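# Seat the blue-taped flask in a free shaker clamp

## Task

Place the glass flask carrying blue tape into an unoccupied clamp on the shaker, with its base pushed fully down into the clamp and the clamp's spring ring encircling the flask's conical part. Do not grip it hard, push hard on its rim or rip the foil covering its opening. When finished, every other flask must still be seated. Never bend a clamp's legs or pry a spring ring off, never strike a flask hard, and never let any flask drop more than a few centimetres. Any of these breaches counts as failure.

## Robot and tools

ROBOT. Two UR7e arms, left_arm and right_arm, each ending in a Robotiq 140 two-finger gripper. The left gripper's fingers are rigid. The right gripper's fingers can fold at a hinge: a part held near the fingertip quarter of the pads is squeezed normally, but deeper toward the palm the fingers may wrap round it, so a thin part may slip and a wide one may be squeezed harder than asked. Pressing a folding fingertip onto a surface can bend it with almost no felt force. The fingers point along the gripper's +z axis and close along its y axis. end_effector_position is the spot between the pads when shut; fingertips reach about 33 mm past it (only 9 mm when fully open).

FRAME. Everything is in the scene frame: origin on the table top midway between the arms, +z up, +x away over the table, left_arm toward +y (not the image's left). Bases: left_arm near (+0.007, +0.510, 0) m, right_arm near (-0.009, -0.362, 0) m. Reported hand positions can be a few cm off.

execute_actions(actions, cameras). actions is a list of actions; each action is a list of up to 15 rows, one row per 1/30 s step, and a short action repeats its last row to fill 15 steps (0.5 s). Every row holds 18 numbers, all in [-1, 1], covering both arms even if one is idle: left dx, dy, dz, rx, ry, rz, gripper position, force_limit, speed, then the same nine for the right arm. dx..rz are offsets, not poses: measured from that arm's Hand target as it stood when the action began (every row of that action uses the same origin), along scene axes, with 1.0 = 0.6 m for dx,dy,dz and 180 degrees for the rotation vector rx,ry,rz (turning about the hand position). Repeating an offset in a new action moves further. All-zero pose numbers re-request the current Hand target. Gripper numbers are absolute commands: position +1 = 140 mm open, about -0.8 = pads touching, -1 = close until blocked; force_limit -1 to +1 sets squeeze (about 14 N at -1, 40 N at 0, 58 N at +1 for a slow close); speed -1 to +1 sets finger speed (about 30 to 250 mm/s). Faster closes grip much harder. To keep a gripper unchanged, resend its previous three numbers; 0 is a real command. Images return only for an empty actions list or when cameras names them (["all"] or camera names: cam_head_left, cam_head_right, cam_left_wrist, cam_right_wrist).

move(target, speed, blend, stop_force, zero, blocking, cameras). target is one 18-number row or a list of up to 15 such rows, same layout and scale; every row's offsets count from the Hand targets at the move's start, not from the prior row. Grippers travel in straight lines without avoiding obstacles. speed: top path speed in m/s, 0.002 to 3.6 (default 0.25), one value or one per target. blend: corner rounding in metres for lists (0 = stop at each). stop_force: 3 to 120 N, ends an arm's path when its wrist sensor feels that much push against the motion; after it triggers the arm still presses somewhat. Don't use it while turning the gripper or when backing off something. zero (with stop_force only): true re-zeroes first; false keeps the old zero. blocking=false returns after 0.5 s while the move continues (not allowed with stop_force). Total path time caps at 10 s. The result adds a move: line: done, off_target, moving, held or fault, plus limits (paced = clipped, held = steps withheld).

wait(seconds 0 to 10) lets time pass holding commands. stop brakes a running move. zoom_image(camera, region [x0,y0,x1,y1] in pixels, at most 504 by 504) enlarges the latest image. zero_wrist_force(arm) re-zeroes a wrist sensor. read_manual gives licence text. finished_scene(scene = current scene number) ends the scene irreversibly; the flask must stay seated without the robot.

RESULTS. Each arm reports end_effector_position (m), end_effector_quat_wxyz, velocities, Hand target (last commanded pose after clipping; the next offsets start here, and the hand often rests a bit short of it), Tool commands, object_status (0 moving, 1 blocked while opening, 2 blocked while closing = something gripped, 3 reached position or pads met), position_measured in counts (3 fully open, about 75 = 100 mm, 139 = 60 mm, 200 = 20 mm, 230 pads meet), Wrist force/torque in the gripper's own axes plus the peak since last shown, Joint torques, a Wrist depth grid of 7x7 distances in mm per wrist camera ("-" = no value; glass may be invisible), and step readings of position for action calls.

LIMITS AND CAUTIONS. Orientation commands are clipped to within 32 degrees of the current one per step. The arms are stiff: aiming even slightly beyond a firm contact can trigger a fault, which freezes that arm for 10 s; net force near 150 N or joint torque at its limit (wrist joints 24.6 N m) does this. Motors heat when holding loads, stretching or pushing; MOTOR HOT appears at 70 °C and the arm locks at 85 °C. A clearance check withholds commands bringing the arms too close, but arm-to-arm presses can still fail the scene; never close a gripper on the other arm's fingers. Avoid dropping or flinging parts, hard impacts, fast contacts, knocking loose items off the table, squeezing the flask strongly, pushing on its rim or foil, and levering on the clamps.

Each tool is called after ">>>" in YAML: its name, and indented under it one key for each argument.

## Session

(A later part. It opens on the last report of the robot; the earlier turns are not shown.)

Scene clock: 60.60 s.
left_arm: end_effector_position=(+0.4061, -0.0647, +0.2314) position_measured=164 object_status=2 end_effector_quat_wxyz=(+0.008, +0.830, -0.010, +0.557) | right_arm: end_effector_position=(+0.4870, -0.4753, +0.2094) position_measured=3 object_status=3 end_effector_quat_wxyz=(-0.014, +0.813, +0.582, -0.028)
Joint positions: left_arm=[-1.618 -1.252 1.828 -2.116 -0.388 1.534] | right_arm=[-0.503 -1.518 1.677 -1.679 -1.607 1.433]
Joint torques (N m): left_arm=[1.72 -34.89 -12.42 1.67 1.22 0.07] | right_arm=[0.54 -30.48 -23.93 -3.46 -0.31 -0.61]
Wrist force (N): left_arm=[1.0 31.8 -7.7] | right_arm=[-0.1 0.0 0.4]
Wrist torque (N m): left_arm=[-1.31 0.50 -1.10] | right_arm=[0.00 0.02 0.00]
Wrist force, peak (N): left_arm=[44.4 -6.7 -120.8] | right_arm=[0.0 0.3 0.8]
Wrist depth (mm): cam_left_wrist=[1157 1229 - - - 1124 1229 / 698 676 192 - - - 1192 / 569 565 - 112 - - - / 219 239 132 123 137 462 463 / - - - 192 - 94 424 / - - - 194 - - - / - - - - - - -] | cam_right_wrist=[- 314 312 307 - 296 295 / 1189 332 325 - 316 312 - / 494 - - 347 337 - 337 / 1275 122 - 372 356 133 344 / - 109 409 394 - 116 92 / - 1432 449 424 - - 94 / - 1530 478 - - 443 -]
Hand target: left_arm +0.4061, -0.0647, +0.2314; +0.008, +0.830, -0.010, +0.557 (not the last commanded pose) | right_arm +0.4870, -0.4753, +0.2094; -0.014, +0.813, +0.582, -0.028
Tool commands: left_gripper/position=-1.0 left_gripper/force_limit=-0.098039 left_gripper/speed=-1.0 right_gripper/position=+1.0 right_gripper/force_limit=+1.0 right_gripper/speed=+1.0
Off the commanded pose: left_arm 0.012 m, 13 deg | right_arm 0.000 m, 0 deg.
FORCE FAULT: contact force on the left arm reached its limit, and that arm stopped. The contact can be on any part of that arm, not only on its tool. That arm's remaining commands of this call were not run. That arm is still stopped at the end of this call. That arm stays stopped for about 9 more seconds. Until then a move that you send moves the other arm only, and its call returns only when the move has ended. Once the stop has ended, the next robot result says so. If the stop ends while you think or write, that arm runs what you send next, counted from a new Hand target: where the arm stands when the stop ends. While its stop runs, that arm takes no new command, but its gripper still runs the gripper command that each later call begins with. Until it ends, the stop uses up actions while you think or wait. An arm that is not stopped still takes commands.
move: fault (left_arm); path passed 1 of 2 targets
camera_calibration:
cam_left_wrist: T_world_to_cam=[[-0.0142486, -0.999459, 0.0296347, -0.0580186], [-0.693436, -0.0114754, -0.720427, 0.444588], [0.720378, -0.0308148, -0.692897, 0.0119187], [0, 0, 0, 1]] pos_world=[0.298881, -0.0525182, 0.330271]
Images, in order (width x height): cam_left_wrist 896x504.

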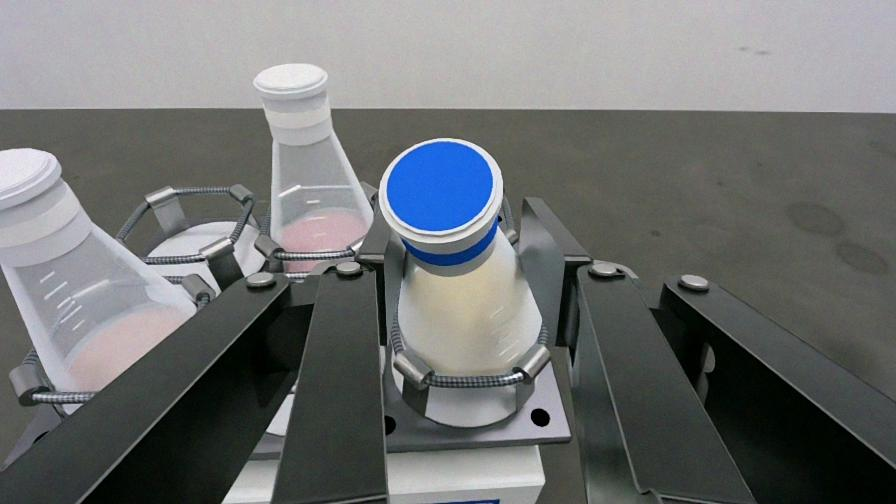

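>>> wait:
  seconds: 9.5
  cameras: ["cam_left_wrist","cam_head_left","cam_head_right"]

>>> zoom_image:
  camera: "cam_left_wrist"
  region: [300, 80, 640, 504]

>>> zoom_image:
  camera: "cam_head_left"
  region: [400, 90, 560, 230]

Scene clock: 71.53 s.
left_arm: end_effector_position=(+0.4061, -0.0647, +0.2314) position_measured=164 object_status=2 end_effector_quat_wxyz=(+0.008, +0.830, -0.010, +0.557) | right_arm: end_effector_position=(+0.4870, -0.4753, +0.2094) position_measured=3 object_status=3 end_effector_quat_wxyz=(-0.014, +0.813, +0.582, -0.028)
Joint positions: left_arm=[-1.618 -1.252 1.828 -2.116 -0.388 1.534] | right_arm=[-0.503 -1.518 1.677 -1.679 -1.607 1.433]
Joint torques (N m): left_arm=[1.86 -34.52 -13.12 1.6 1.36 0.13] | right_arm=[0.28 -31.38 -23.43 -3.47 -0.51 -0.82]
Wrist force (N): left_arm=[0.7 31.7 -7.5] | right_arm=[-0.2 0.2 0.6]
Wrist torque (N m): left_arm=[-1.31 0.51 -1.11] | right_arm=[0.05 0.04 0.00]
Wrist force, peak (N): left_arm=[0.9 32.0 -7.7] | right_arm=[0.2 0.5 0.7]
Wrist depth (mm): cam_left_wrist=[- 1135 - - - - 1146 / - - 191 - - 744 1348 / - - 574 112 558 - 591 / - 258 131 121 120 - - / 374 - - 193 - - - / - - - 191 - - - / - - - 206 - - -] | cam_right_wrist=[327 317 314 308 299 305 299 / 466 339 324 - 319 312 307 / 493 352 353 344 - - 326 / 1237 123 363 - - 133 350 / - 109 396 405 378 116 92 / - 1415 - - 415 407 95 / - 1550 - - - - -]
Hand target: left_arm +0.4061, -0.0647, +0.2314; +0.008, +0.830, -0.010, +0.557 (not the last commanded pose) | right_arm +0.4870, -0.4753, +0.2094; -0.014, +0.813, +0.582, -0.028
Tool commands: left_gripper/position=-1.0 left_gripper/force_limit=-0.098039 left_gripper/speed=-1.0 right_gripper/position=+1.0 right_gripper/force_limit=+1.0 right_gripper/speed=+1.0
Off the commanded pose: left_arm 0.012 m, 13 deg | right_arm 0.000 m, 0 deg.
FORCE FAULT, CONTINUED: the left arm's stop, for the force fault that an earlier result reported, is over. The rest of the stop counts as 17 of the actions that you can send in this scene. During its stop the left arm's controller moved it back a little. That arm's target is now where it stood when the stop ended, not its last command. That arm accepts commands again.
wait: 9.50 s; at rest from the start
camera_calibration:
cam_left_wrist: T_world_to_cam=[[-0.0142486, -0.999459, 0.0296347, -0.0580186], [-0.693436, -0.0114754, -0.720427, 0.444588], [0.720378, -0.0308148, -0.692897, 0.0119187], [0, 0, 0, 1]] pos_world=[0.298881, -0.0525182, 0.330271]
Images, in order (width x height): cam_head_left 896x504, cam_head_right 896x504, cam_left_wrist 896x504.

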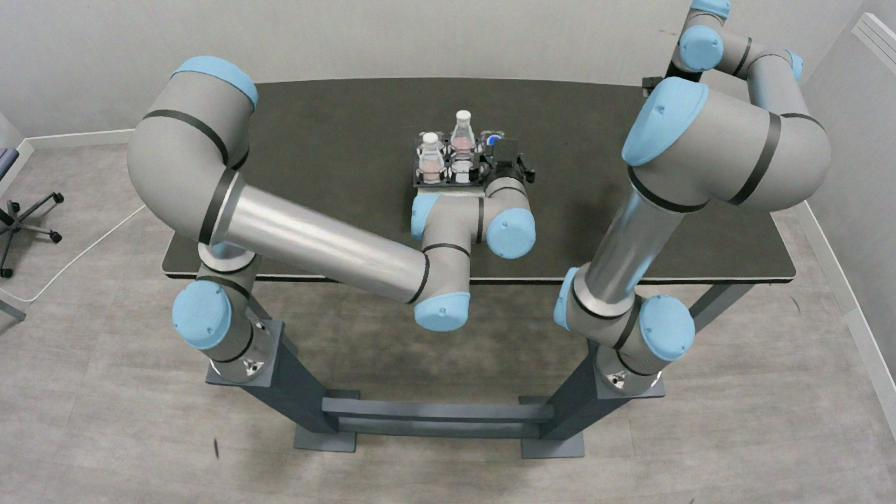

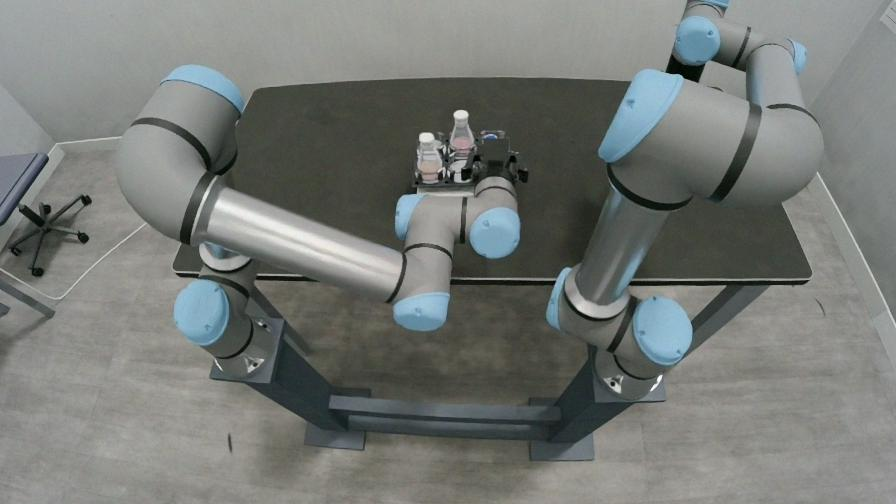

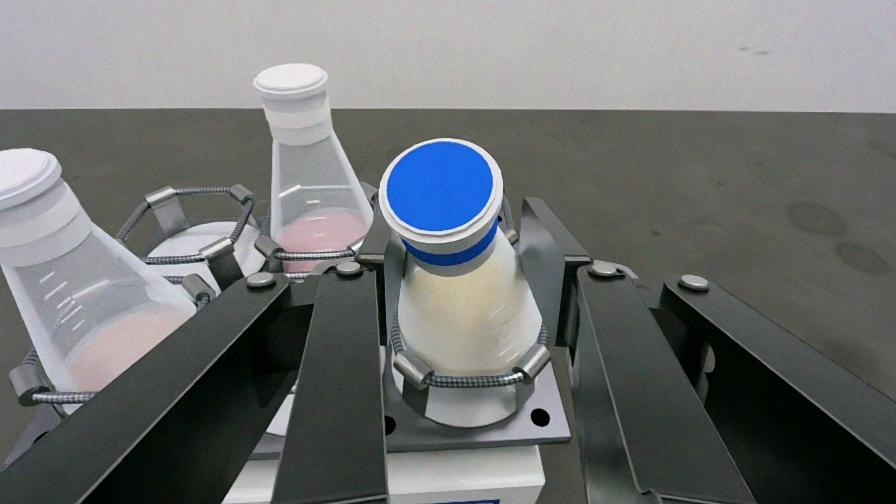

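Scaled by 1.189 from the camera's 896x504 image, which has a finer 1280x720 frame.

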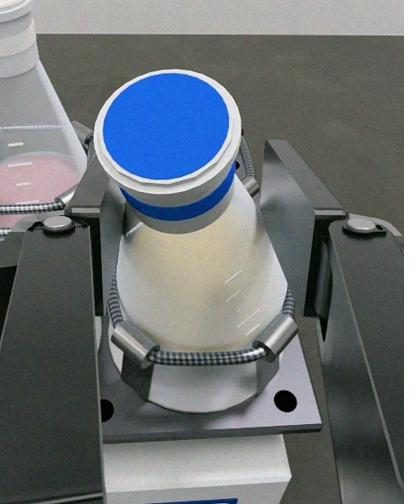

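Scaled by 3.150 from the camera's 896x504 image, which has a finer 1280x720 frame.

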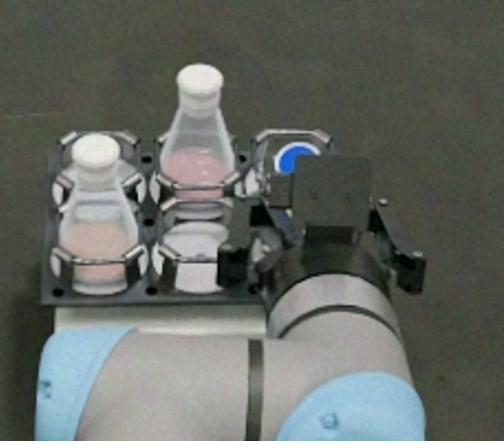

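>>> move:
  target: [0,0,0,0,0,0,-0.1,-0.1,-1,0,0,0,0,0,0,1,1,1]
  cameras: ["cam_left_wrist"]

>>> zoom_image:
  camera: "cam_left_wrist"
  region: [300, 80, 640, 504]

Scene clock: 73.53 s.
left_arm: end_effector_position=(+0.4061, -0.0647, +0.2313) position_measured=141 object_status=0 end_effector_quat_wxyz=(+0.008, +0.830, -0.010, +0.557) | right_arm: end_effector_position=(+0.4870, -0.4753, +0.2094) position_measured=3 object_status=3 end_effector_quat_wxyz=(-0.014, +0.813, +0.582, -0.028)
Joint positions: left_arm=[-1.618 -1.252 1.828 -2.116 -0.388 1.534] | right_arm=[-0.503 -1.518 1.677 -1.679 -1.607 1.433]
Joint torques (N m): left_arm=[12.22 -30.43 -25.72 -4.78 2.67 -0.53] | right_arm=[-0.09 -30.1 -24.18 -3.36 -0.35 -0.85]
Wrist force (N): left_arm=[-1.0 1.9 -0.5] | right_arm=[-0.1 0.2 0.3]
Wrist torque (N m): left_arm=[0.41 0.12 -0.05] | right_arm=[0.04 0.03 0.01]
Wrist force, peak (N): left_arm=[1.1 32.0 -8.3] | right_arm=[-0.1 0.3 0.7]
Wrist depth (mm): cam_left_wrist=[- - - - - - - / - 682 189 719 - - 1248 / - 565 567 112 - - 604 / 217 229 135 111 121 - - / - 82 108 - 179 92 - / - - - 177 - - - / - - - 202 - - -] | cam_right_wrist=[- 322 - - 303 293 - / - 341 331 326 314 313 316 / 494 350 350 337 353 335 329 / 1269 122 - - - 142 331 / - 109 384 392 381 116 92 / - 1415 - - - - 94 / - 1540 - - - 430 -]
Hand target: left_arm +0.4061, -0.0647, +0.2314; +0.008, +0.830, -0.010, +0.557 | right_arm +0.4870, -0.4753, +0.2094; -0.014, +0.813, +0.582, -0.028
Off the commanded pose: left_arm 0.000 m, 0 deg | right_arm 0.000 m, 0 deg.
move: done
camera_calibration:
cam_left_wrist: T_world_to_cam=[[-0.014248, -0.999459, 0.0296376, -0.0580198], [-0.693485, -0.0114758, -0.72038, 0.444587], [0.72033, -0.0308172, -0.692946, 0.0119491], [0, 0, 0, 1]] pos_world=[0.298881, -0.0525182, 0.330271]
Images, in order (width x height): cam_left_wrist 896x504.

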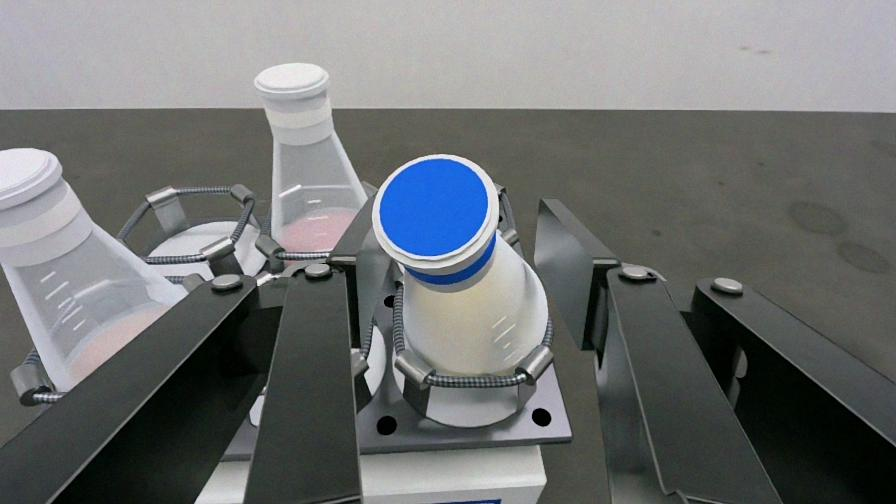

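Scaled by 1.189 from the camera's 896x504 image, which has a finer 1280x720 frame.

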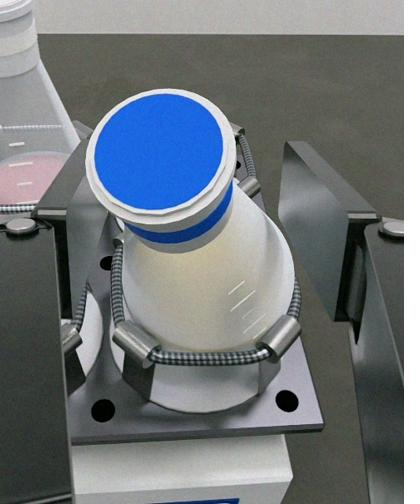

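>>> move:
  target:
    - [0,0.0112,0,0,0,0,-0.1,-0.1,-1,0,0,0,0,0,0,1,1,1]
    - [-0.0252,0.0112,-0.0023,-0.0533,-0.0683,0,-0.1,-0.1,-1,0,0,0,0,0,0,1,1,1]
  speed: 0.08
  cameras: ["cam_left_wrist"]

>>> zoom_image:
  camera: "cam_left_wrist"
  region: [300, 80, 640, 504]

Scene clock: 80.70 s.
left_arm: end_effector_position=(+0.3909, -0.0581, +0.2299) position_measured=141 object_status=3 end_effector_quat_wxyz=(+0.077, +0.762, +0.036, +0.642) end_effector_velocity=(+0.001, +0.000, +0.001) end_effector_angular_velocity=(-0.005, +0.001, +0.001) | right_arm: end_effector_position=(+0.4870, -0.4753, +0.2094) position_measured=3 object_status=3 end_effector_quat_wxyz=(-0.014, +0.813, +0.582, -0.028)
Joint positions: left_arm=[-1.682 -1.222 1.955 -2.117 -0.168 1.216] | right_arm=[-0.503 -1.518 1.677 -1.679 -1.607 1.433]
Joint velocities: left_arm=[0.001 0 0 -0.006 0 0.001] | right_arm=[within noise]
Joint torques (N m): left_arm=[10.07 -40.63 -15.02 -4.45 1.73 1.56] | right_arm=[1.57 -31.37 -24.4 -3.46 -0.23 -0.62]
Wrist force (N): left_arm=[-1.3 2.7 -0.7] | right_arm=[-0.1 0.1 0.4]
Wrist torque (N m): left_arm=[0.50 0.13 0.01] | right_arm=[0.02 0.02 0.01]
Wrist force, peak (N): left_arm=[3.0 11.8 -8.2] | right_arm=[0.0 0.4 0.7]
Wrist depth (mm): cam_left_wrist=[- - 1114 - 1210 1204 - / - - 213 - 1255 - - / - 271 - 119 1429 - - / 199 227 131 138 139 - - / - 82 108 - - 92 - / - - - 191 - - - / - - - 193 - - -] | cam_right_wrist=[329 317 310 309 300 297 290 / 513 - - 328 319 315 - / 486 - 352 344 338 330 - / 1269 127 - 362 356 133 342 / - 109 - 387 - 116 92 / - 1449 - - - - 94 / - 1521 - - - 437 -]
Hand target: left_arm +0.3910, -0.0580, +0.2300; +0.076, +0.762, +0.036, +0.642 | right_arm +0.4870, -0.4753, +0.2094; -0.014, +0.813, +0.582, -0.028
Off the commanded pose: left_arm 0.000 m, 0 deg | right_arm 0.000 m, 0 deg.
move: done
camera_calibration:
cam_left_wrist: T_world_to_cam=[[-0.0382046, -0.980885, 0.190801, -0.0781893], [-0.525235, -0.142726, -0.838903, 0.386921], [0.850099, -0.132265, -0.509742, -0.0766521], [0, 0, 0, 1]] pos_world=[0.265399, -0.0316097, 0.300435]
Images, in order (width x height): cam_left_wrist 896x504.

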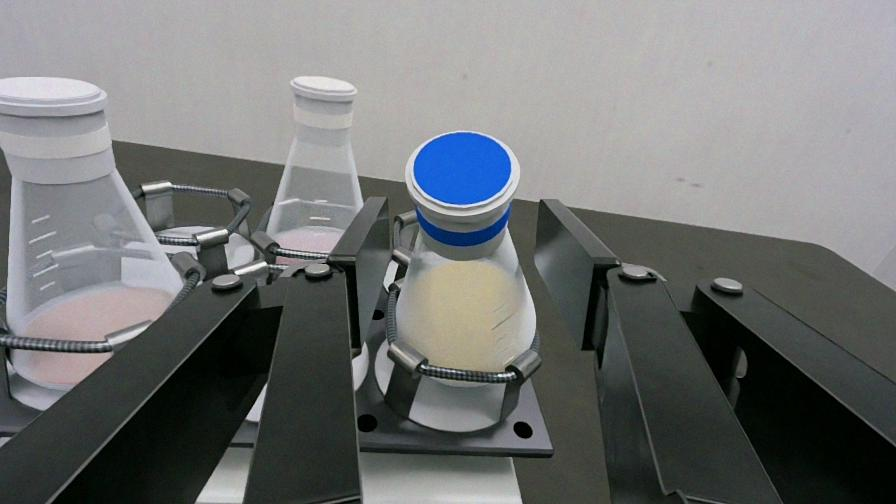

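Scaled by 1.189 from the camera's 896x504 image, which has a finer 1280x720 frame.

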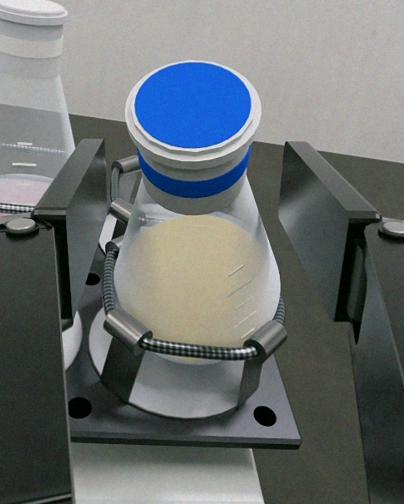

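>>> execute_actions:
  actions:
    - [[0,0,0,0,0,0,-1,-0.1,-1,0,0,0,0,0,0,1,1,1]]
    - [[0,0,0,0,0,0,-1,-0.1,-1,0,0,0,0,0,0,1,1,1]]
    - [[0,0,0,0,0,0,-1,-0.1,-1,0,0,0,0,0,0,1,1,1]]
  cameras: ["cam_left_wrist"]

>>> zoom_image:
  camera: "cam_left_wrist"
  region: [300, 80, 640, 504]

Scene clock: 86.37 s.
left_arm: end_effector_position=(+0.3910, -0.0580, +0.2300) position_measured=166 object_status=2 end_effector_quat_wxyz=(+0.076, +0.762, +0.036, +0.642) | right_arm: end_effector_position=(+0.4870, -0.4753, +0.2094) position_measured=3 object_status=3 end_effector_quat_wxyz=(-0.014, +0.813, +0.582, -0.028)
Joint positions: left_arm=[-1.681 -1.222 1.955 -2.117 -0.168 1.216] | right_arm=[-0.503 -1.518 1.677 -1.679 -1.607 1.433]
Joint torques (N m): left_arm=[9.84 -32.88 -20.28 -1.51 -0.96 -1.57] | right_arm=[0.36 -29.66 -23.99 -3.35 -0.48 -0.67]
Wrist force (N): left_arm=[1.0 10.6 -6.8] | right_arm=[-0.1 0.3 0.5]
Wrist torque (N m): left_arm=[0.10 0.07 -0.12] | right_arm=[0.06 0.02 0.01]
Wrist force, peak (N): left_arm=[0.9 10.8 -7.0] | right_arm=[-0.2 0.3 0.7]
Wrist depth (mm): cam_left_wrist=[1180 1192 - 1114 - - 1157 / - - 210 - 1379 1355 - / 232 - 1340 118 - 1355 1333 / 201 228 213 130 120 - - / - - 89 198 - - - / - - - 193 - - - / - - - - - - -] | cam_right_wrist=[318 314 312 305 298 299 294 / 331 - 326 326 - 309 308 / 502 348 347 344 327 - 324 / 1256 127 - 366 361 133 344 / - 109 404 - 381 123 92 / - 1415 - 415 - 399 94 / - 1611 - - - - -]
Hand target: left_arm +0.3910, -0.0580, +0.2300; +0.076, +0.762, +0.036, +0.642 | right_arm +0.4870, -0.4753, +0.2094; -0.014, +0.813, +0.582, -0.028
Off the commanded pose: left_arm 0.000 m, 0 deg | right_arm 0.000 m, 0 deg.
Step readings (end_effector_position of left_arm | right_arm):
0: (+0.3910, -0.0580, +0.2300) | (+0.4870, -0.4753, +0.2094)
1: (+0.3910, -0.0580, +0.2300) | (+0.4870, -0.4753, +0.2094)
2: (+0.3910, -0.0580, +0.2300) | (+0.4870, -0.4753, +0.2094)
4: (+0.3910, -0.0580, +0.2300) | (+0.4870, -0.4753, +0.2094)
8: (+0.3910, -0.0580, +0.2300) | (+0.4870, -0.4753, +0.2094)
15: (+0.3910, -0.0580, +0.2300) | (+0.4870, -0.4753, +0.2094)
16: (+0.3910, -0.0580, +0.2300) | (+0.4870, -0.4753, +0.2094)
17: (+0.3910, -0.0580, +0.2300) | (+0.4870, -0.4753, +0.2094)
19: (+0.3910, -0.0580, +0.2300) | (+0.4870, -0.4753, +0.2094)
23: (+0.3910, -0.0580, +0.2300) | (+0.4870, -0.4753, +0.2094)
30: (+0.3910, -0.0580, +0.2300) | (+0.4870, -0.4753, +0.2094)
31: (+0.3910, -0.0580, +0.2300) | (+0.4870, -0.4753, +0.2094)
32: (+0.3910, -0.0580, +0.2300) | (+0.4870, -0.4753, +0.2094)
34: (+0.3910, -0.0580, +0.2300) | (+0.4870, -0.4753, +0.2094)
38: (+0.3910, -0.0580, +0.2300) | (+0.4870, -0.4753, +0.2094)
45: (+0.3910, -0.0580, +0.2300) | (+0.4870, -0.4753, +0.2094)
camera_calibration:
cam_left_wrist: T_world_to_cam=[[-0.0380351, -0.980868, 0.190923, -0.0781881], [-0.525114, -0.142935, -0.838943, 0.387044], [0.850181, -0.132165, -0.509631, -0.0767251], [0, 0, 0, 1]] pos_world=[0.265499, -0.0315105, 0.300534]
Images, in order (width x height): cam_left_wrist 896x504.

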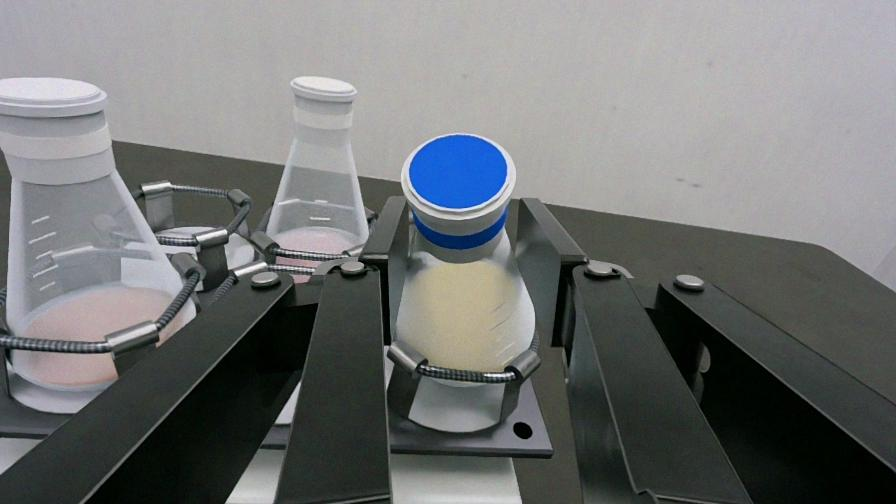

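Scaled by 1.189 from the camera's 896x504 image, which has a finer 1280x720 frame.

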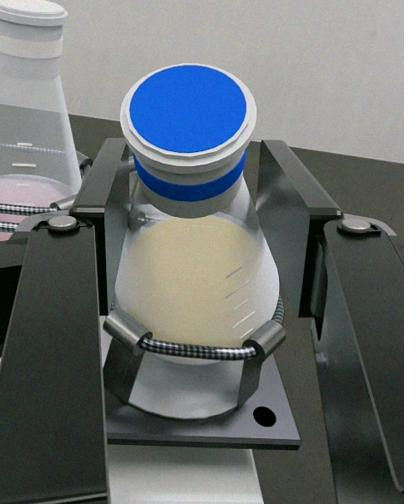

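>>> move:
  target: [0.0229,-0.0115,-0.0033,0.0278,0.0556,0,-1,-0.1,-1,0,0,0,0,0,0,1,1,1]
  speed: 0.05
  cameras: ["cam_left_wrist"]

>>> zoom_image:
  camera: "cam_left_wrist"
  region: [300, 80, 640, 504]

Scene clock: 89.97 s.
left_arm: end_effector_position=(+0.4064, -0.0649, +0.2325) position_measured=166 object_status=2 end_effector_quat_wxyz=(+0.040, +0.813, +0.014, +0.580) end_effector_velocity=(+0.000, +0.001, -0.002) end_effector_angular_velocity=(-0.004, +0.000, +0.002) | right_arm: end_effector_position=(+0.4870, -0.4753, +0.2094) position_measured=3 object_status=3 end_effector_quat_wxyz=(-0.014, +0.813, +0.582, -0.028)
Joint positions: left_arm=[-1.629 -1.242 1.874 -2.205 -0.33 1.487] | right_arm=[-0.503 -1.518 1.677 -1.679 -1.607 1.433]
Joint velocities: left_arm=[-0.001 0 0.005 -0.002 0 -0.007] | right_arm=[within noise]
Joint torques (N m): left_arm=[2.61 1.49 5.29 0.53 -9.2 -1.2] | right_arm=[2.07 -30.27 -24.86 -3.6 -0.6 -0.95]
Wrist force (N): left_arm=[46.3 -8.7 -61.6] | right_arm=[-0.3 0.1 0.4]
Wrist torque (N m): left_arm=[0.77 -0.61 -0.65] | right_arm=[0.03 0.06 0.01]
Wrist force, peak (N): left_arm=[46.0 -12.5 -61.8] | right_arm=[0.1 0.2 0.8]
Wrist depth (mm): cam_left_wrist=[- 1275 1275 1186 - 1186 - / - 1248 198 - - - 1403 / - 653 - 114 746 - 773 / - 223 118 125 120 - - / 199 - 89 195 - - - / - - - 187 - - - / - - - - - - -] | cam_right_wrist=[315 311 313 305 308 301 293 / 1020 336 326 304 318 318 317 / 486 356 347 - 344 337 313 / 1262 127 - 366 - 143 346 / - 109 - - 374 116 92 / - 1502 - - 416 - 94 / - 1521 466 - - 437 -]
Hand target: left_arm +0.4048, -0.0649, +0.2280; +0.040, +0.818, +0.014, +0.574 | right_arm +0.4870, -0.4753, +0.2094; -0.014, +0.813, +0.582, -0.028
Off the commanded pose: left_arm 0.005 m, 1 deg | right_arm 0.000 m, 0 deg.
move: off_target (left_arm)
camera_calibration:
cam_left_wrist: T_world_to_cam=[[-0.0132246, -0.993932, 0.109201, -0.0767757], [-0.652625, -0.0741615, -0.754043, 0.432766], [0.757566, -0.0812392, -0.647684, -0.0164548], [0, 0, 0, 1]] pos_world=[0.293884, -0.045552, 0.324051]
Images, in order (width x height): cam_left_wrist 896x504.

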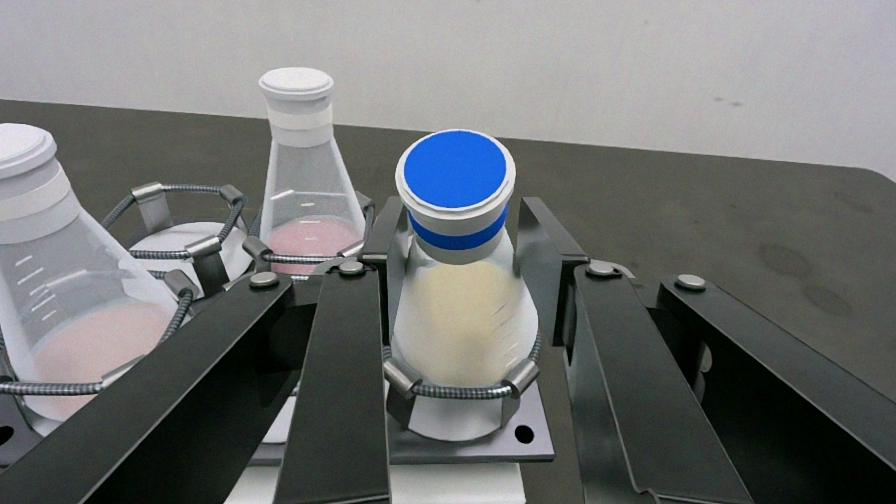

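Scaled by 1.189 from the camera's 896x504 image, which has a finer 1280x720 frame.

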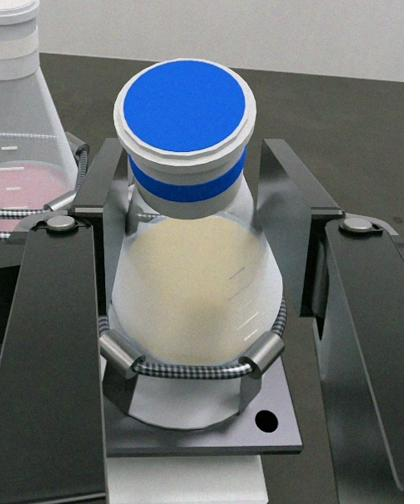

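>>> move:
  target: [-0.0085,0,0.002,0,0,0,-1,-0.1,-1,0,0,0,0,0,0,1,1,1]
  speed: 0.05
  cameras: ["cam_left_wrist","cam_head_right"]

>>> zoom_image:
  camera: "cam_left_wrist"
  region: [300, 80, 640, 504]

>>> zoom_image:
  camera: "cam_head_right"
  region: [400, 90, 530, 230]

Scene clock: 93.37 s.
left_arm: end_effector_position=(+0.3995, -0.0649, +0.2291) position_measured=166 object_status=2 end_effector_quat_wxyz=(+0.040, +0.818, +0.014, +0.574) end_effector_velocity=(+0.000, -0.001, +0.001) end_effector_angular_velocity=(-0.004, -0.001, -0.002) | right_arm: end_effector_position=(+0.4870, -0.4753, +0.2094) position_measured=3 object_status=3 end_effector_quat_wxyz=(-0.014, +0.813, +0.582, -0.028)
Joint positions: left_arm=[-1.639 -1.249 1.873 -2.171 -0.345 1.459] | right_arm=[-0.503 -1.518 1.677 -1.679 -1.607 1.433]
Joint velocities: left_arm=[-0.001 -0.001 0.001 -0.008 0.001 0.003] | right_arm=[within noise]
Joint torques (N m): left_arm=[5.17 -16.83 -17.12 -2.58 -2.89 1.98] | right_arm=[-0.18 -30.72 -25.12 -3.69 -0.57 -0.87]
Wrist force (N): left_arm=[21.7 -4.2 -24.9] | right_arm=[-0.1 0.1 0.5]
Wrist torque (N m): left_arm=[0.44 0.04 -0.43] | right_arm=[0.02 0.04 0.01]
Wrist force, peak (N): left_arm=[47.2 -8.0 -63.0] | right_arm=[-0.3 0.0 0.8]
Wrist depth (mm): cam_left_wrist=[- - - - - 1078 - / - 634 194 708 - - 1412 / 237 555 - 113 - - 690 / 444 233 222 110 120 - - / - - 89 - - - - / - - - 194 - - - / - - - 207 - - -] | cam_right_wrist=[324 314 313 303 309 - 288 / 345 332 330 326 318 319 - / 487 362 349 349 339 337 328 / 1249 122 372 - 359 142 - / - 109 - - - 123 92 / - 1475 - 419 - - 94 / - 1530 - 431 - - -]
Hand target: left_arm +0.3997, -0.0649, +0.2292; +0.040, +0.818, +0.014, +0.574 | right_arm +0.4870, -0.4753, +0.2094; -0.014, +0.813, +0.582, -0.028
Off the commanded pose: left_arm 0.000 m, 0 deg | right_arm 0.000 m, 0 deg.
move: done
camera_calibration:
cam_left_wrist: T_world_to_cam=[[-0.0117944, -0.994008, 0.108667, -0.0770113], [-0.664012, -0.073468, -0.744104, 0.42804], [0.747629, -0.0809324, -0.659167, -0.00677398], [0, 0, 0, 1]] pos_world=[0.28838, -0.0456509, 0.32241]
Images, in order (width x height): cam_head_right 896x504, cam_left_wrist 896x504.

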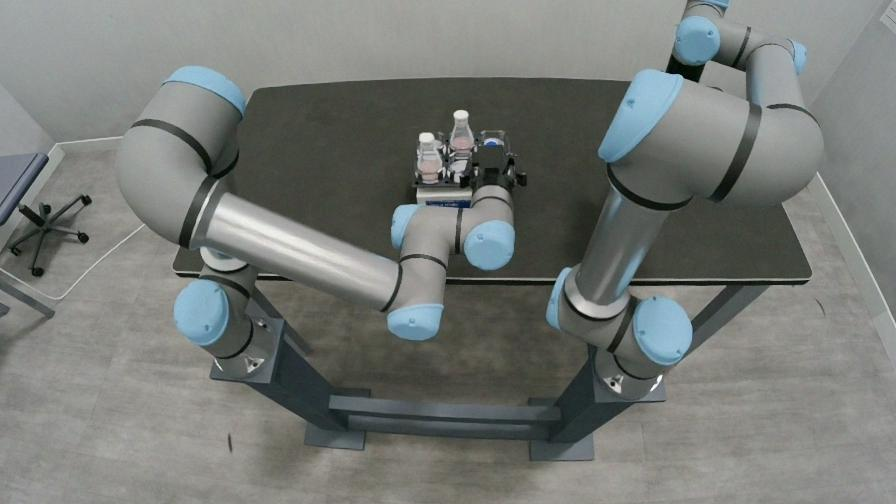

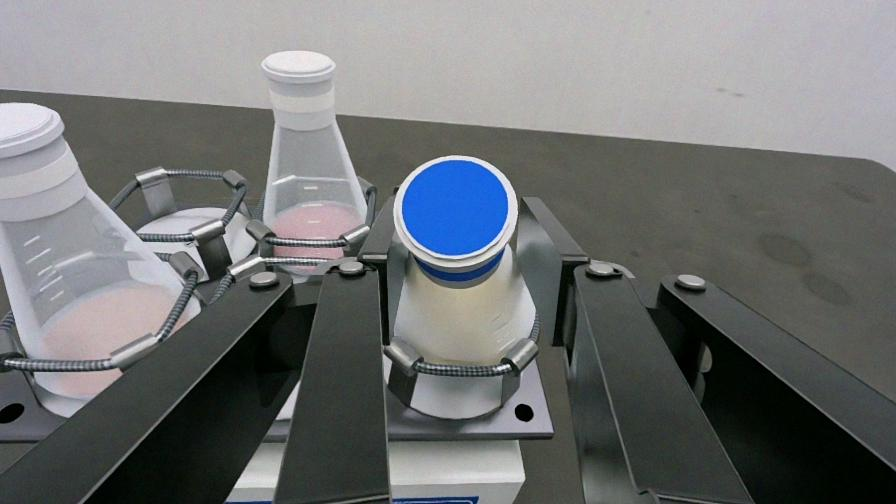

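Scaled by 1.189 from the camera's 896x504 image, which has a finer 1280x720 frame.

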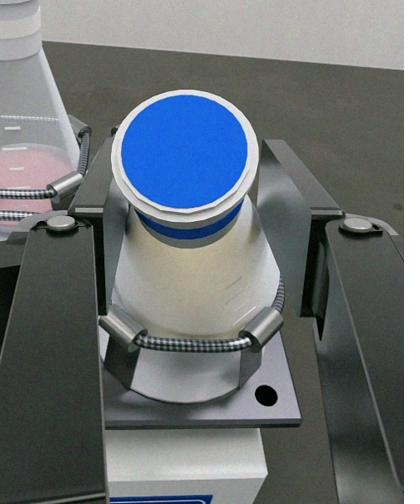

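Scaled by 3.600 from the camera's 896x504 image, which has a finer 1280x720 frame.

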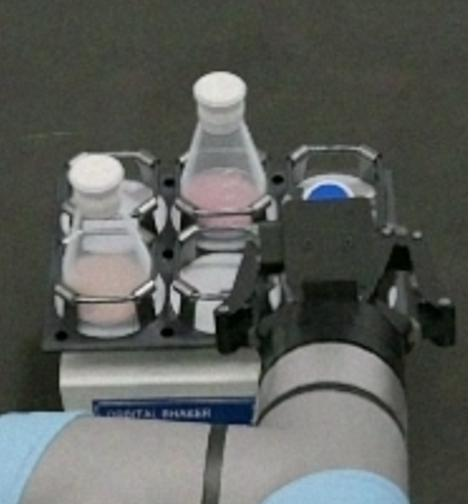

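>>> move:
  target:
    - [0,-0.0014,-0.005,0,0,0.0444,-1,-0.1,-1,0,0,0,0,0,0,1,1,1]
    - [0,0.0014,-0.0075,0,0,-0.0444,-1,-0.1,-1,0,0,0,0,0,0,1,1,1]
    - [0,0,-0.0075,0,0,0,-1,-0.1,-1,0,0,0,0,0,0,1,1,1]
  speed: 0.1
  blend: 0.001
  cameras: ["cam_left_wrist"]

>>> zoom_image:
  camera: "cam_left_wrist"
  region: [300, 80, 640, 504]

Scene clock: 101.37 s.
left_arm: end_effector_position=(+0.3997, -0.0649, +0.2247) position_measured=166 object_status=2 end_effector_quat_wxyz=(+0.040, +0.818, +0.014, +0.574) end_effector_velocity=(+0.000, +0.000, +0.000) end_effector_angular_velocity=(+0.003, +0.000, +0.000) | right_arm: end_effector_position=(+0.4870, -0.4753, +0.2094) position_measured=3 object_status=3 end_effector_quat_wxyz=(-0.014, +0.813, +0.582, -0.028)
Joint positions: left_arm=[-1.638 -1.243 1.878 -2.182 -0.345 1.459] | right_arm=[-0.503 -1.518 1.677 -1.679 -1.607 1.433]
Joint velocities: left_arm=[0 0 0 0.005 0 -0.002] | right_arm=[within noise]
Joint torques (N m): left_arm=[-16.68 -31.91 -16.02 -1.09 -3.38 -1.76] | right_arm=[1.31 -30.22 -24.11 -3.6 -0.3 -1.04]
Wrist force (N): left_arm=[14.9 -5.0 -11.5] | right_arm=[-0.2 -0.2 0.6]
Wrist torque (N m): left_arm=[0.39 -0.02 -0.01] | right_arm=[-0.04 0.04 0.00]
Wrist force, peak (N): left_arm=[37.7 1.4 -56.4] | right_arm=[-0.3 0.3 0.8]
Wrist depth (mm): cam_left_wrist=[- 1108 1129 - - 1098 1198 / - 698 659 1192 - 1282 - / 471 264 590 111 - 692 - / 217 222 209 106 116 550 537 / - - - 120 - - 459 / - - - 188 - - - / - - - 202 - - -] | cam_right_wrist=[320 323 333 307 302 297 294 / 467 333 326 - 319 - 305 / 482 351 - - - - - / 1262 122 376 - - 133 349 / - 109 400 - - 123 92 / - 1502 - - - 406 94 / - 1530 - - - - -]
Hand target: left_arm +0.3997, -0.0649, +0.2247; +0.040, +0.818, +0.014, +0.574 | right_arm +0.4870, -0.4753, +0.2094; -0.014, +0.813, +0.582, -0.028
Off the commanded pose: left_arm 0.000 m, 0 deg | right_arm 0.000 m, 0 deg.
move: done
camera_calibration:
cam_left_wrist: T_world_to_cam=[[-0.0118246, -0.994008, 0.108662, -0.0765106], [-0.663801, -0.0734669, -0.744292, 0.424756], [0.747816, -0.0809306, -0.658955, -0.00993673], [0, 0, 0, 1]] pos_world=[0.28848, -0.0456509, 0.317909]
Images, in order (width x height): cam_left_wrist 896x504.

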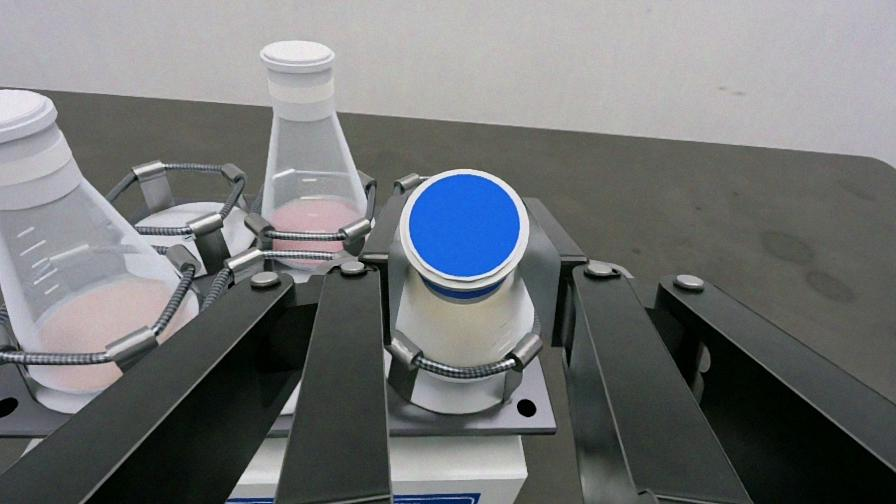

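Scaled by 1.189 from the camera's 896x504 image, which has a finer 1280x720 frame.

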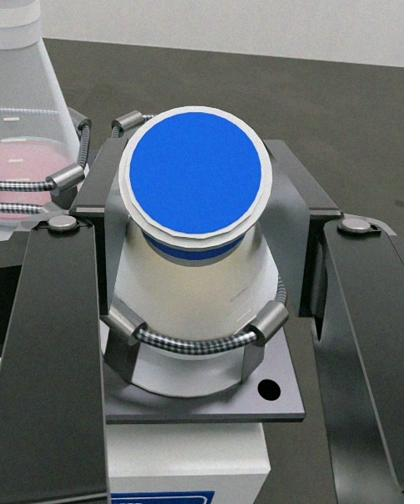

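>>> move:
  target: [0,0,0,0,0,0,-1,-0.1,-1,-0.107,0.28,0.038,0,0,0.778,1,1,1]
  speed: 0.4
  cameras: ["cam_right_wrist"]

Scene clock: 112.90 s.
left_arm: end_effector_position=(+0.3997, -0.0649, +0.2247) position_measured=166 object_status=2 end_effector_quat_wxyz=(+0.040, +0.818, +0.014, +0.574) | right_arm: end_effector_position=(+0.4227, -0.3072, +0.2322) position_measured=3 object_status=3 end_effector_quat_wxyz=(+0.021, -0.269, +0.963, -0.023) end_effector_velocity=(+0.000, -0.001, +0.000) end_effector_angular_velocity=(-0.003, +0.000, +0.005)
Joint positions: left_arm=[-1.638 -1.243 1.878 -2.182 -0.345 1.459] | right_arm=[-0.205 -1.788 1.892 -1.732 -1.593 -0.715]
Joint velocities: left_arm=[within noise] | right_arm=[-0.001 0 -0.001 0 -0.002 -0.005]
Joint torques (N m): left_arm=[-6.98 -31.51 -9.71 -3.55 -3.31 1.22] | right_arm=[-10.55 -3.87 -31.59 -3.92 -2.5 -2.14]
Wrist force (N): left_arm=[14.5 -3.2 -9.9] | right_arm=[-0.2 0.0 0.6]
Wrist torque (N m): left_arm=[0.40 0.01 -0.02] | right_arm=[0.00 0.04 0.00]
Wrist force, peak (N): left_arm=[15.1 -4.2 -11.2] | right_arm=[-0.9 0.6 0.3]
Wrist depth (mm): cam_left_wrist=[1180 - - - 1333 - - / 688 1363 682 - 1255 - 1395 / - 273 552 111 639 - 684 / 213 231 209 106 111 - 573 / - 83 - 196 - - 437 / - - - 191 - - - / - - - 203 - - -] | cam_right_wrist=[- 328 329 326 311 318 1038 / 372 - - 341 347 339 334 / - - 357 368 - 348 348 / - 117 392 396 - 142 370 / - 109 424 415 - 123 92 / - - - 436 377 304 95 / - - - - 340 280 -]
Hand target: left_arm +0.3997, -0.0649, +0.2247; +0.040, +0.818, +0.014, +0.574 | right_arm +0.4228, -0.3073, +0.2322; +0.021, -0.269, +0.963, -0.023
Off the commanded pose: left_arm 0.000 m, 0 deg | right_arm 0.000 m, 0 deg.
move: done
camera_calibration:
cam_right_wrist: T_world_to_cam=[[-0.530025, 0.847464, -0.029651, 0.495498], [0.784838, 0.503497, 0.361276, -0.258345], [0.321098, 0.168214, -0.931987, 0.278993], [0, 0, 0, 1]] pos_world=[0.375801, -0.336771, 0.368044]
Images, in order (width x height): cam_right_wrist 896x504.

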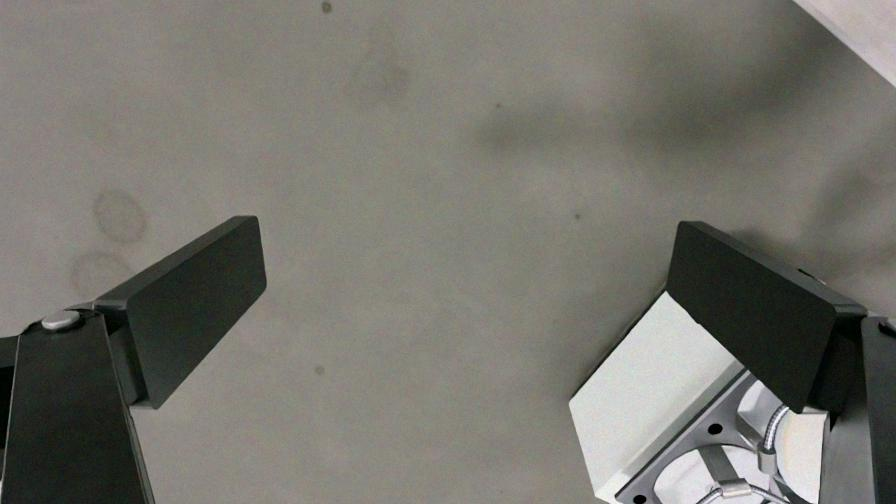

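>>> move:
  target: [0,0,0,0,0,0,-1,-0.1,-1,-0.011,0.029,0.163,0.148,0.262,-0.632,1,1,1]
  speed: 0.5
  cameras: ["cam_right_wrist"]

Scene clock: 119.90 s.
left_arm: end_effector_position=(+0.3997, -0.0649, +0.2247) position_measured=166 object_status=2 end_effector_quat_wxyz=(+0.040, +0.818, +0.014, +0.574) | right_arm: end_effector_position=(+0.4162, -0.2900, +0.3300) position_measured=3 object_status=3 end_effector_quat_wxyz=(-0.279, +0.649, +0.665, +0.244)
Joint positions: left_arm=[-1.638 -1.243 1.878 -2.182 -0.345 1.459] | right_arm=[-0.637 -1.648 1.596 -0.98 -1.007 0.785]
Joint torques (N m): left_arm=[4.91 -30.26 -9.24 -2.58 -3.4 1.23] | right_arm=[6.89 -7.73 -28.68 -2.73 -0.24 1.35]
Wrist force (N): left_arm=[14.6 -3.3 -9.8] | right_arm=[-1.4 -0.4 0.9]
Wrist torque (N m): left_arm=[0.38 -0.01 -0.02] | right_arm=[-0.05 0.25 -0.08]
Wrist force, peak (N): left_arm=[14.7 -3.4 -9.9] | right_arm=[-1.7 -0.4 1.4]
Wrist depth (mm): cam_left_wrist=[- - - - - 1223 - / 650 629 201 - - - - / 525 276 604 113 - - - / - 229 208 106 110 - 543 / 198 83 - 197 - - 483 / - - - 189 - - - / - - - 201 - - -] | cam_right_wrist=[1737 1700 284 310 427 - - / 1654 1611 1493 387 390 - - / 1521 1449 1457 436 430 - 531 / 306 127 - 496 - 132 489 / - 109 - - 433 123 92 / - 673 - - 416 - 94 / - 639 - 415 - - -]
Hand target: left_arm +0.3997, -0.0649, +0.2247; +0.040, +0.818, +0.014, +0.574 | right_arm +0.4162, -0.2899, +0.3300; -0.279, +0.649, +0.665, +0.244
Off the commanded pose: left_arm 0.000 m, 0 deg | right_arm 0.000 m, 0 deg.
move: done
camera_calibration:
cam_right_wrist: T_world_to_cam=[[0.999435, 0.0322888, -0.00933859, -0.399292], [0.0257594, -0.914263, -0.404302, -0.139806], [-0.0215924, 0.403833, -0.914578, 0.574526], [0, 0, 0, 1]] pos_world=[0.415073, -0.346939, 0.465196]
Images, in order (width x height): cam_right_wrist 896x504.

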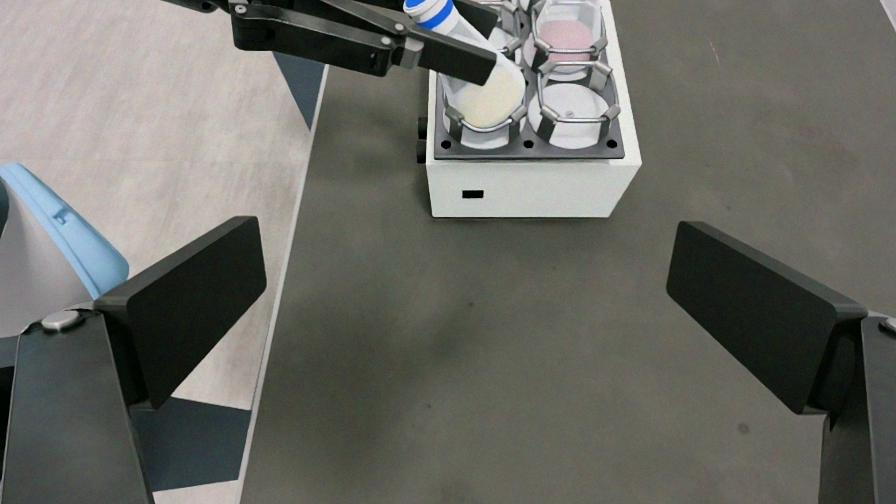

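>>> zoom_image:
  camera: "cam_right_wrist"
  region: [360, 0, 660, 170]

Scaled by 1.680 from the camera's 896x504 image, which has a finer 1280x720 frame.

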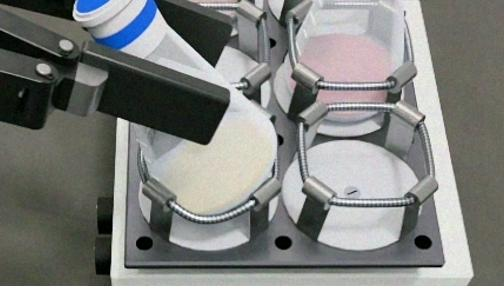

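>>> move:
  target: [0,0,0,0,0,0,-1,-0.1,-1,0.04,0.12,-0.04,0.139,0,0,1,1,1]
  speed: 0.3
  cameras: ["cam_right_wrist"]

>>> zoom_image:
  camera: "cam_right_wrist"
  region: [320, 60, 600, 300]

Scene clock: 126.53 s.
left_arm: end_effector_position=(+0.3997, -0.0649, +0.2247) position_measured=166 object_status=2 end_effector_quat_wxyz=(+0.040, +0.818, +0.014, +0.574) | right_arm: end_effector_position=(+0.4402, -0.2179, +0.3059) position_measured=3 object_status=3 end_effector_quat_wxyz=(-0.413, +0.573, +0.596, +0.382)
Joint positions: left_arm=[-1.638 -1.243 1.878 -2.182 -0.345 1.459] | right_arm=[-0.614 -1.498 1.711 -0.8 -0.727 0.48]
Joint torques (N m): left_arm=[6.84 -29.3 -8.81 -2.54 -3.51 1.22] | right_arm=[-9.64 -33.76 -23.64 0.65 1.84 -1.91]
Wrist force (N): left_arm=[14.6 -3.2 -9.9] | right_arm=[-2.4 -0.9 0.9]
Wrist torque (N m): left_arm=[0.40 0.00 -0.02] | right_arm=[-0.11 0.49 -0.20]
Wrist force, peak (N): left_arm=[14.7 -3.3 -10.0] | right_arm=[-3.4 -0.6 2.0]
Wrist depth (mm): cam_left_wrist=[1275 - 1146 - - - 1204 / - - - - 1275 - - / 467 264 - 109 607 704 - / - 218 207 105 111 - - / 197 83 - 193 - - - / - - - 189 - - - / - - - 200 - - -] | cam_right_wrist=[254 276 733 3655 2401 - - / 253 268 332 - 924 - - / 2226 256 275 335 452 - - / 1898 127 - 336 365 133 - / - 109 471 342 354 115 92 / - 1262 447 389 393 - 94 / - 1088 - - - 386 -]
Hand target: left_arm +0.3997, -0.0649, +0.2247; +0.040, +0.818, +0.014, +0.574 | right_arm +0.4402, -0.2179, +0.3060; -0.413, +0.573, +0.596, +0.382
Off the commanded pose: left_arm 0.000 m, 0 deg | right_arm 0.000 m, 0 deg.
move: done
camera_calibration:
cam_right_wrist: T_world_to_cam=[[0.999429, 0.0334498, 0.00470795, -0.4299], [0.0255553, -0.657578, -0.752953, 0.0784038], [-0.0220903, 0.752643, -0.658058, 0.521629], [0, 0, 0, 1]] pos_world=[0.439174, -0.326664, 0.404321]
Images, in order (width x height): cam_right_wrist 896x504.

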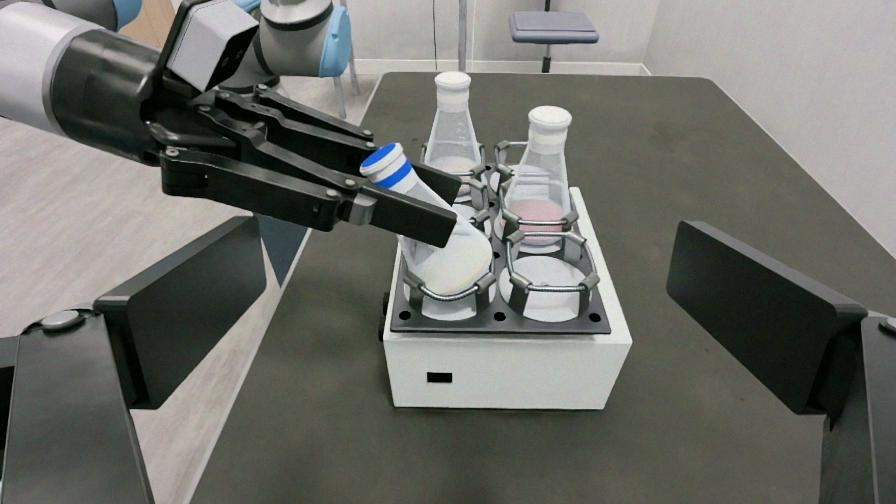

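Scaled by 1.800 from the camera's 896x504 image, which has a finer 1280x720 frame.

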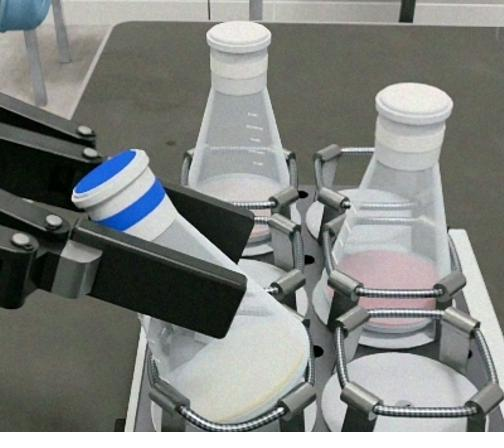

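>>> move:
  target: [-0.025,0,-0.001,0,0,0,-1,-0.1,-1,0,0,0,0,0,0,1,1,1]
  speed: 0.06
  cameras: ["cam_right_wrist"]

>>> zoom_image:
  camera: "cam_right_wrist"
  region: [320, 60, 600, 300]

Scene clock: 133.03 s.
left_arm: end_effector_position=(+0.3850, -0.0651, +0.2254) position_measured=166 object_status=2 end_effector_quat_wxyz=(+0.040, +0.817, +0.014, +0.576) | right_arm: end_effector_position=(+0.4402, -0.2179, +0.3060) position_measured=3 object_status=3 end_effector_quat_wxyz=(-0.413, +0.573, +0.596, +0.382)
Joint positions: left_arm=[-1.666 -1.257 1.876 -2.091 -0.342 1.379] | right_arm=[-0.614 -1.498 1.711 -0.799 -0.727 0.48]
Joint torques (N m): left_arm=[2.52 -8.56 -8.89 -2.07 -10.08 0.9] | right_arm=[-10.59 -43.06 -12.48 0.95 4.12 -1.67]
Wrist force (N): left_arm=[43.4 4.2 2.0] | right_arm=[-2.4 -0.9 0.7]
Wrist torque (N m): left_arm=[0.50 0.45 0.23] | right_arm=[-0.12 0.48 -0.17]
Wrist force, peak (N): left_arm=[48.8 6.3 4.9] | right_arm=[-2.6 -0.9 1.0]
Wrist depth (mm): cam_left_wrist=[- - - - - - - / 619 694 - - - 1403 1371 / 473 271 - - 631 682 - / 413 224 220 205 115 - - / 200 83 - 108 - - - / - - - 111 - - - / - - - 215 - - -] | cam_right_wrist=[261 279 731 - 2226 - - / 253 270 808 - - - 1550 / 2058 256 280 437 463 - - / 1800 127 296 364 376 132 - / - 109 - 355 353 116 92 / - 1289 - 401 390 - 94 / - 1074 381 379 387 - -]
Hand target: left_arm +0.3847, -0.0649, +0.2241; +0.040, +0.818, +0.014, +0.574 | right_arm +0.4402, -0.2179, +0.3060; -0.413, +0.573, +0.596, +0.382
Off the commanded pose: left_arm 0.001 m, 0 deg | right_arm 0.000 m, 0 deg.
move: done
camera_calibration:
cam_right_wrist: T_world_to_cam=[[0.999438, 0.0331568, 0.00484093, -0.430049], [0.0254567, -0.657376, -0.753132, 0.0785945], [-0.0217892, 0.752833, -0.657851, 0.521616], [0, 0, 0, 1]] pos_world=[0.439173, -0.326764, 0.404419]
Images, in order (width x height): cam_right_wrist 896x504.

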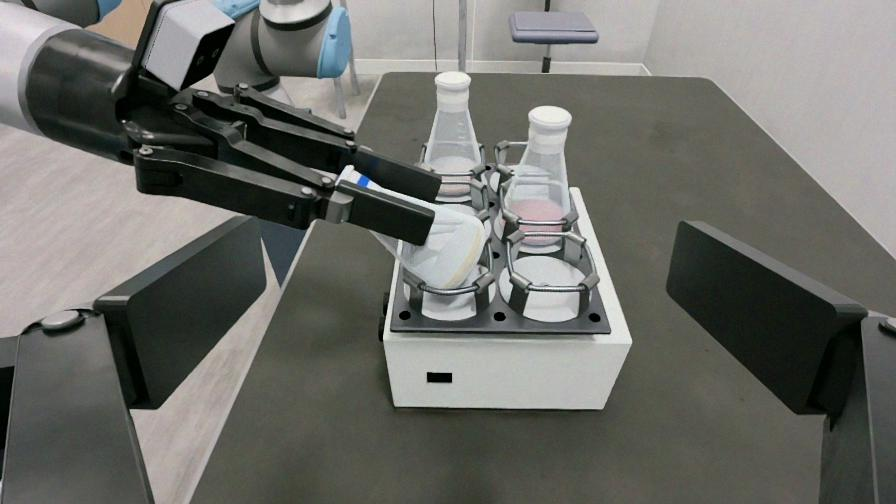

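Scaled by 1.800 from the camera's 896x504 image, which has a finer 1280x720 frame.

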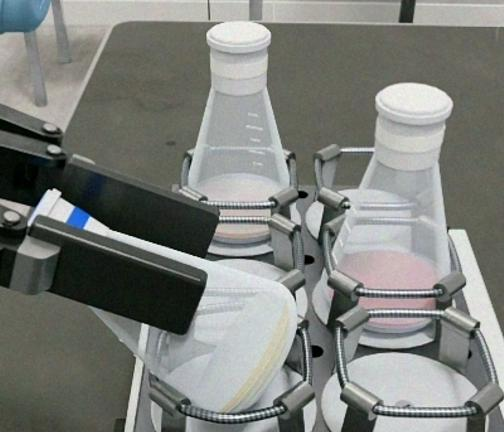

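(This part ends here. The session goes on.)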